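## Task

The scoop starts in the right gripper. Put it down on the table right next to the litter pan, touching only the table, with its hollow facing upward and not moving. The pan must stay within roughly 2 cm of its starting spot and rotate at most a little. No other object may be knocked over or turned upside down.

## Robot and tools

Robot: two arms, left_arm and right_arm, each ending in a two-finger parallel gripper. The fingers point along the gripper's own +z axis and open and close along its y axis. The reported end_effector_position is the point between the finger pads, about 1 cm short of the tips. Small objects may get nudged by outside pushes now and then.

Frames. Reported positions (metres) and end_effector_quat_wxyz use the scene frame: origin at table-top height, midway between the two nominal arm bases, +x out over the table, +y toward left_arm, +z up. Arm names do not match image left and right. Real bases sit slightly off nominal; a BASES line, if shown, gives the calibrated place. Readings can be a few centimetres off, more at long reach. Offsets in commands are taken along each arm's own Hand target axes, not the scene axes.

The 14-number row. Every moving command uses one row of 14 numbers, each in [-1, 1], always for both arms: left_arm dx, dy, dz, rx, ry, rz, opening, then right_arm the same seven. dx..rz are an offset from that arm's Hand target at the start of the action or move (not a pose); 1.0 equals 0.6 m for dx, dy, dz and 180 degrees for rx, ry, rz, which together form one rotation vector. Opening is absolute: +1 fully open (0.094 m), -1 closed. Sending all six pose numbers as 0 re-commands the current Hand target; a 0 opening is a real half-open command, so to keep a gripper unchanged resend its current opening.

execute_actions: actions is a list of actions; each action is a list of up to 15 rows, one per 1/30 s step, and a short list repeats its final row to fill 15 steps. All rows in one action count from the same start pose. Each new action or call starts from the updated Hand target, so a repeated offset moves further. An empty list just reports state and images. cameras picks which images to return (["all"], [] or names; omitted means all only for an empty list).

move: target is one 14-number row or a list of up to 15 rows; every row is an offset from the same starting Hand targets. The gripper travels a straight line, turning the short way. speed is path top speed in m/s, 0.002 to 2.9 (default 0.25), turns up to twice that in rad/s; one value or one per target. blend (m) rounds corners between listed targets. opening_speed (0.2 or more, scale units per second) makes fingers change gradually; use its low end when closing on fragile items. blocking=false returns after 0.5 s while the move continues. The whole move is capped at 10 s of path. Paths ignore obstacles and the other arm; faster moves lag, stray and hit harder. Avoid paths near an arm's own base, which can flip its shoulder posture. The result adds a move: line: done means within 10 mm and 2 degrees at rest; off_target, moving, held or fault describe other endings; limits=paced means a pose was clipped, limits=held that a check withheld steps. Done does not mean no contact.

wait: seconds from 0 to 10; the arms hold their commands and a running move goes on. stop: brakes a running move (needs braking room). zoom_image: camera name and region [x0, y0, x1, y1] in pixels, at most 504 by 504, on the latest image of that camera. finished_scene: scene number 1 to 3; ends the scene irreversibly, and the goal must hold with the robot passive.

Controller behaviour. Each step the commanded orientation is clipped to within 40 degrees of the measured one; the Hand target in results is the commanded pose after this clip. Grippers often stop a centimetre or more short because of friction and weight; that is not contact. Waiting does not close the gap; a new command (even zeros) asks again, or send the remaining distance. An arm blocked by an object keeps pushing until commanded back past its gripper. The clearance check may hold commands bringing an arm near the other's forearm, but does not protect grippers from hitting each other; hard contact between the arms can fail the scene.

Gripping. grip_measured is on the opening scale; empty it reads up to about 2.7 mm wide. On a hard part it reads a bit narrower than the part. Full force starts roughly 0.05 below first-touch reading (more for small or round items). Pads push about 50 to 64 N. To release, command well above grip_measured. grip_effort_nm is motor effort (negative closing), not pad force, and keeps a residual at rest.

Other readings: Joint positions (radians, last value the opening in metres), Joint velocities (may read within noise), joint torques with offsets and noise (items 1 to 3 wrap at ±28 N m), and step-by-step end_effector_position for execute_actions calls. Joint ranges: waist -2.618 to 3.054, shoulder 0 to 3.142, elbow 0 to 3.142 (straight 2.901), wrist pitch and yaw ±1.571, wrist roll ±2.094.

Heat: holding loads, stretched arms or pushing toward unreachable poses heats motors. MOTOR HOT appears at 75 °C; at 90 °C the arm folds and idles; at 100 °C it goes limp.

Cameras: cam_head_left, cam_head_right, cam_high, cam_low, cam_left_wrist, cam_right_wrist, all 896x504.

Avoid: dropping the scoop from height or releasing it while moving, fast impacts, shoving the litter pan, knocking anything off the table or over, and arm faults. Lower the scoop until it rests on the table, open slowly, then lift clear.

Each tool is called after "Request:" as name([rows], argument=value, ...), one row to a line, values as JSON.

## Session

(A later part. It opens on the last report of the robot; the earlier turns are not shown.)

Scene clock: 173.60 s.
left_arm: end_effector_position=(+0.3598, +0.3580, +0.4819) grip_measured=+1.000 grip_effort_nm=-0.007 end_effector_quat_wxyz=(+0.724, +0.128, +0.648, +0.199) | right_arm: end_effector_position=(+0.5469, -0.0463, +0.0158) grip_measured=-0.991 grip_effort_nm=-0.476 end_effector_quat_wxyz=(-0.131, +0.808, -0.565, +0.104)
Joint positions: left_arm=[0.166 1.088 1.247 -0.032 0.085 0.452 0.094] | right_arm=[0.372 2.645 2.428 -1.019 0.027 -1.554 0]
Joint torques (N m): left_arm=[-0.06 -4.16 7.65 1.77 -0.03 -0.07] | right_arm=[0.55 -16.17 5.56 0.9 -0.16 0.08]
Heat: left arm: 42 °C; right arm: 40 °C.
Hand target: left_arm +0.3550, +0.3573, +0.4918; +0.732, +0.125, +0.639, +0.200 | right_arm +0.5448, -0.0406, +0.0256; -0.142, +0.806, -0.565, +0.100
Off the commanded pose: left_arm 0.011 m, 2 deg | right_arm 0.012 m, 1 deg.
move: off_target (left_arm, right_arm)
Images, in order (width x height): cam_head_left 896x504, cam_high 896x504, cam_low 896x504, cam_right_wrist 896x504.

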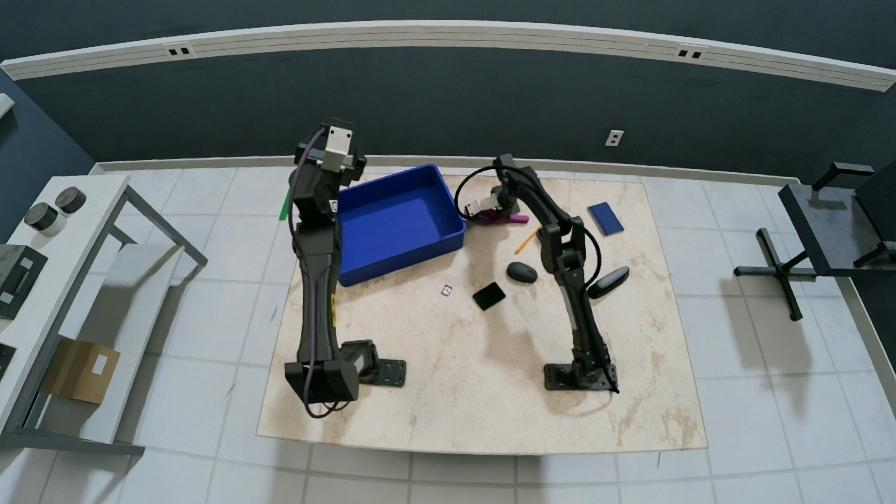

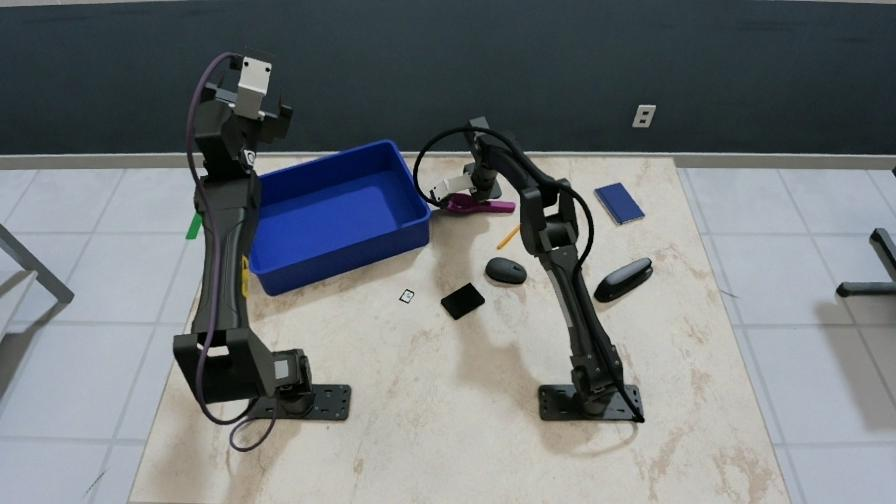

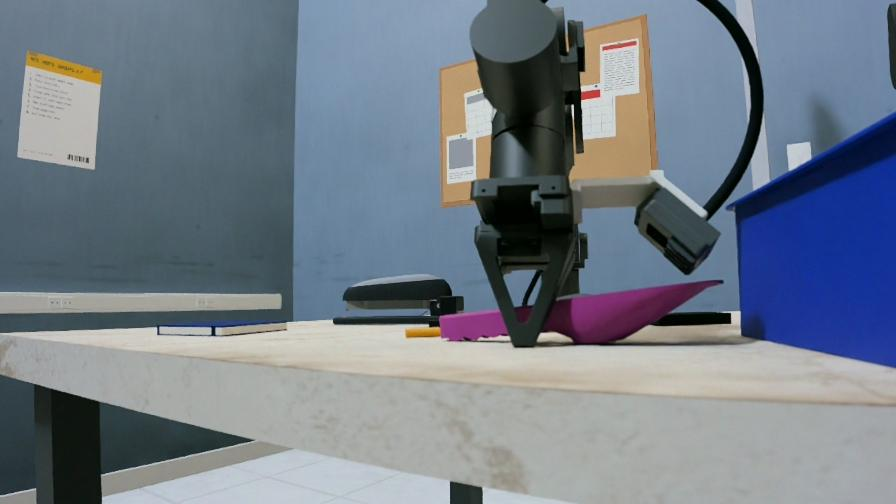

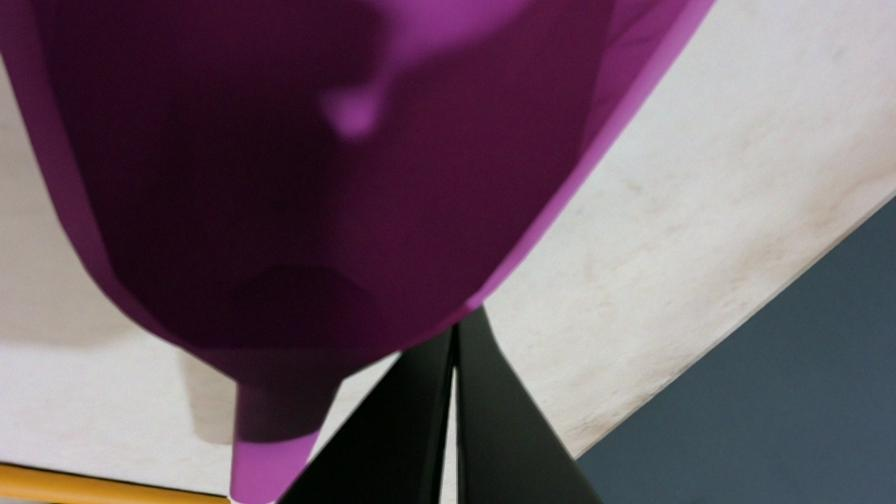

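Request:
move([
  [0,0,0,0,0,0,1,0.1,-0.006,-0.016,0,0,0,-1],
  [0,0,0,0,0,0,1,0.15,-0.1,-0.25,0,0,0,-1],
  [0,0,0,0,0,0,1,0.35,-0.05,-0.28,0,0,0,-1],
], speed=[0.1,0.25,0.25], cameras=["cam_head_left","cam_high","cam_low"])

Request:
zoom_image(camera="cam_high", region=[380, 140, 560, 260])

Request:
zoom_image(camera="cam_low", region=[380, 220, 800, 400])

Scene clock: 181.97 s.
left_arm: end_effector_position=(+0.3598, +0.3580, +0.4819) grip_measured=+1.000 grip_effort_nm=-0.002 end_effector_quat_wxyz=(+0.724, +0.128, +0.648, +0.199) | right_arm: end_effector_position=(+0.5911, -0.2522, +0.1454) grip_measured=-0.991 grip_effort_nm=-0.476 end_effector_quat_wxyz=(-0.180, +0.786, -0.567, +0.171)
Joint positions: left_arm=[0.166 1.088 1.247 -0.032 0.085 0.452 0.094] | right_arm=[-0.027 2.621 2.849 -1.306 -0.103 -1.893 0]
Joint torques (N m): left_arm=[-0.06 -4.08 7.71 1.78 -0.04 -0.07] | right_arm=[0.14 -20.48 7.16 1.07 -0.27 -0.05]
Heat: left arm: 42 °C; right arm: 39 °C.
Hand target: left_arm +0.3550, +0.3573, +0.4918; +0.732, +0.125, +0.639, +0.200 | right_arm +0.5887, -0.2479, +0.1940; -0.142, +0.806, -0.565, +0.100
Off the commanded pose: left_arm 0.011 m, 2 deg | right_arm 0.049 m, 9 deg.
elbow stopped short (right arm): the move would have taken joint 3 (elbow) straighter than the controller allows.
move: off_target (left_arm, right_arm)
Images, in order (width x height): cam_head_left 896x504, cam_high 896x504, cam_low 896x504.

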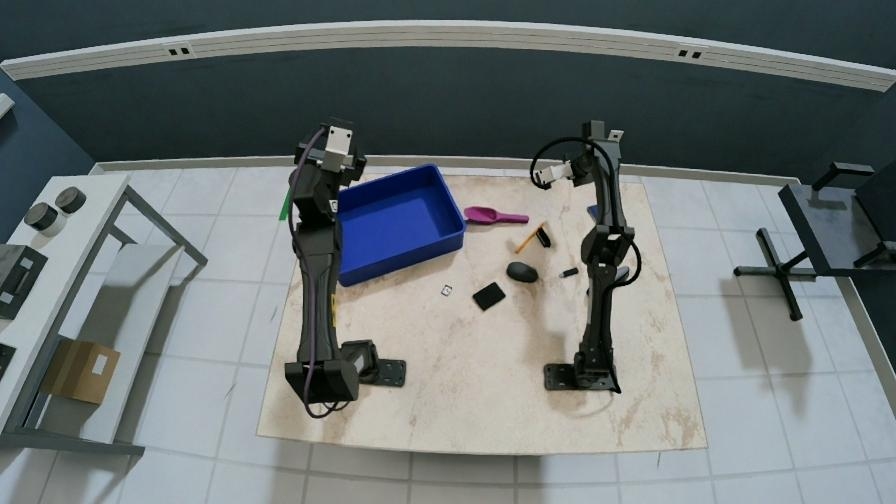

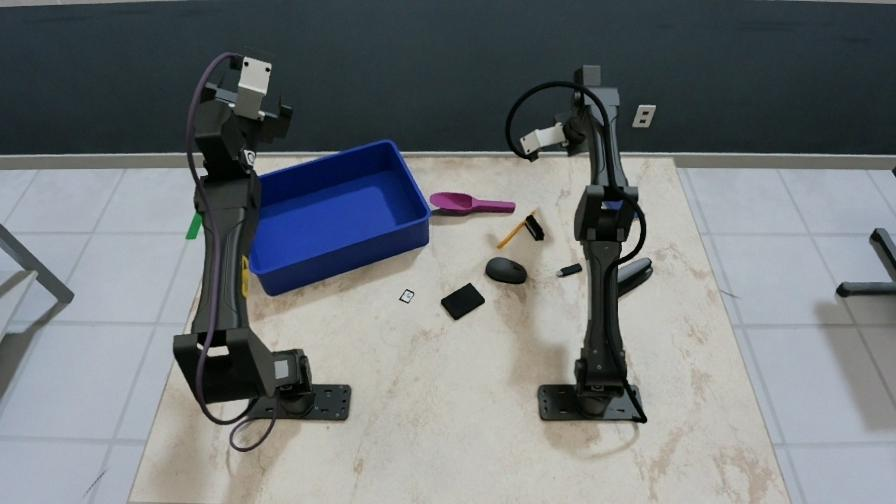

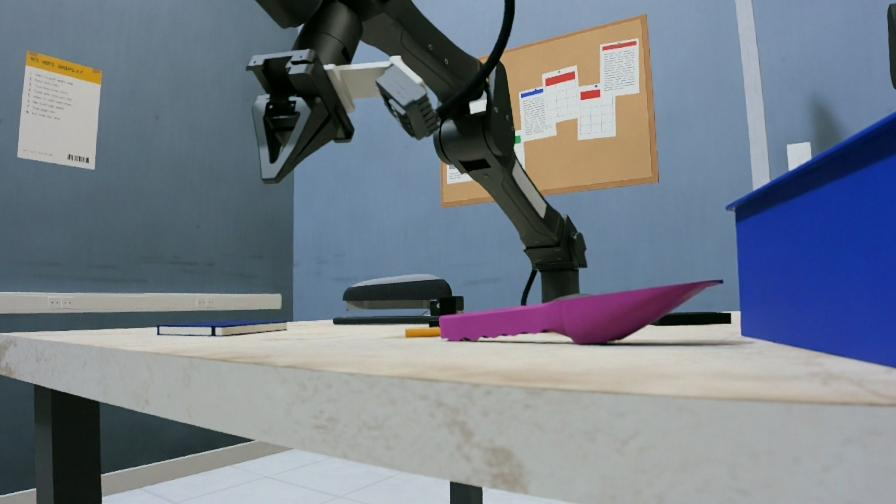

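Scaled by 2.800.

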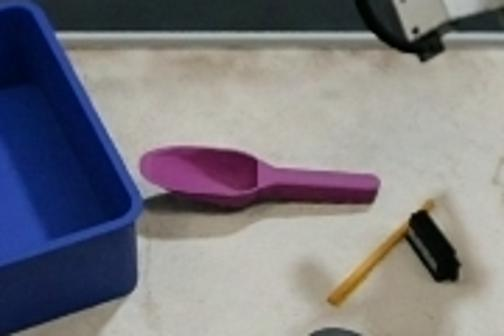

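Scaled by 1.200.

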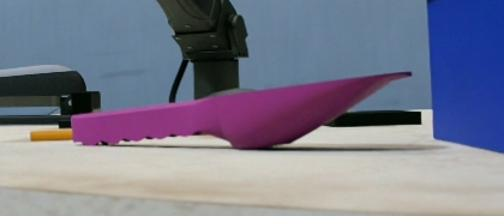

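Request:
finished_scene(scene=2)

The scene is finished: the task was done.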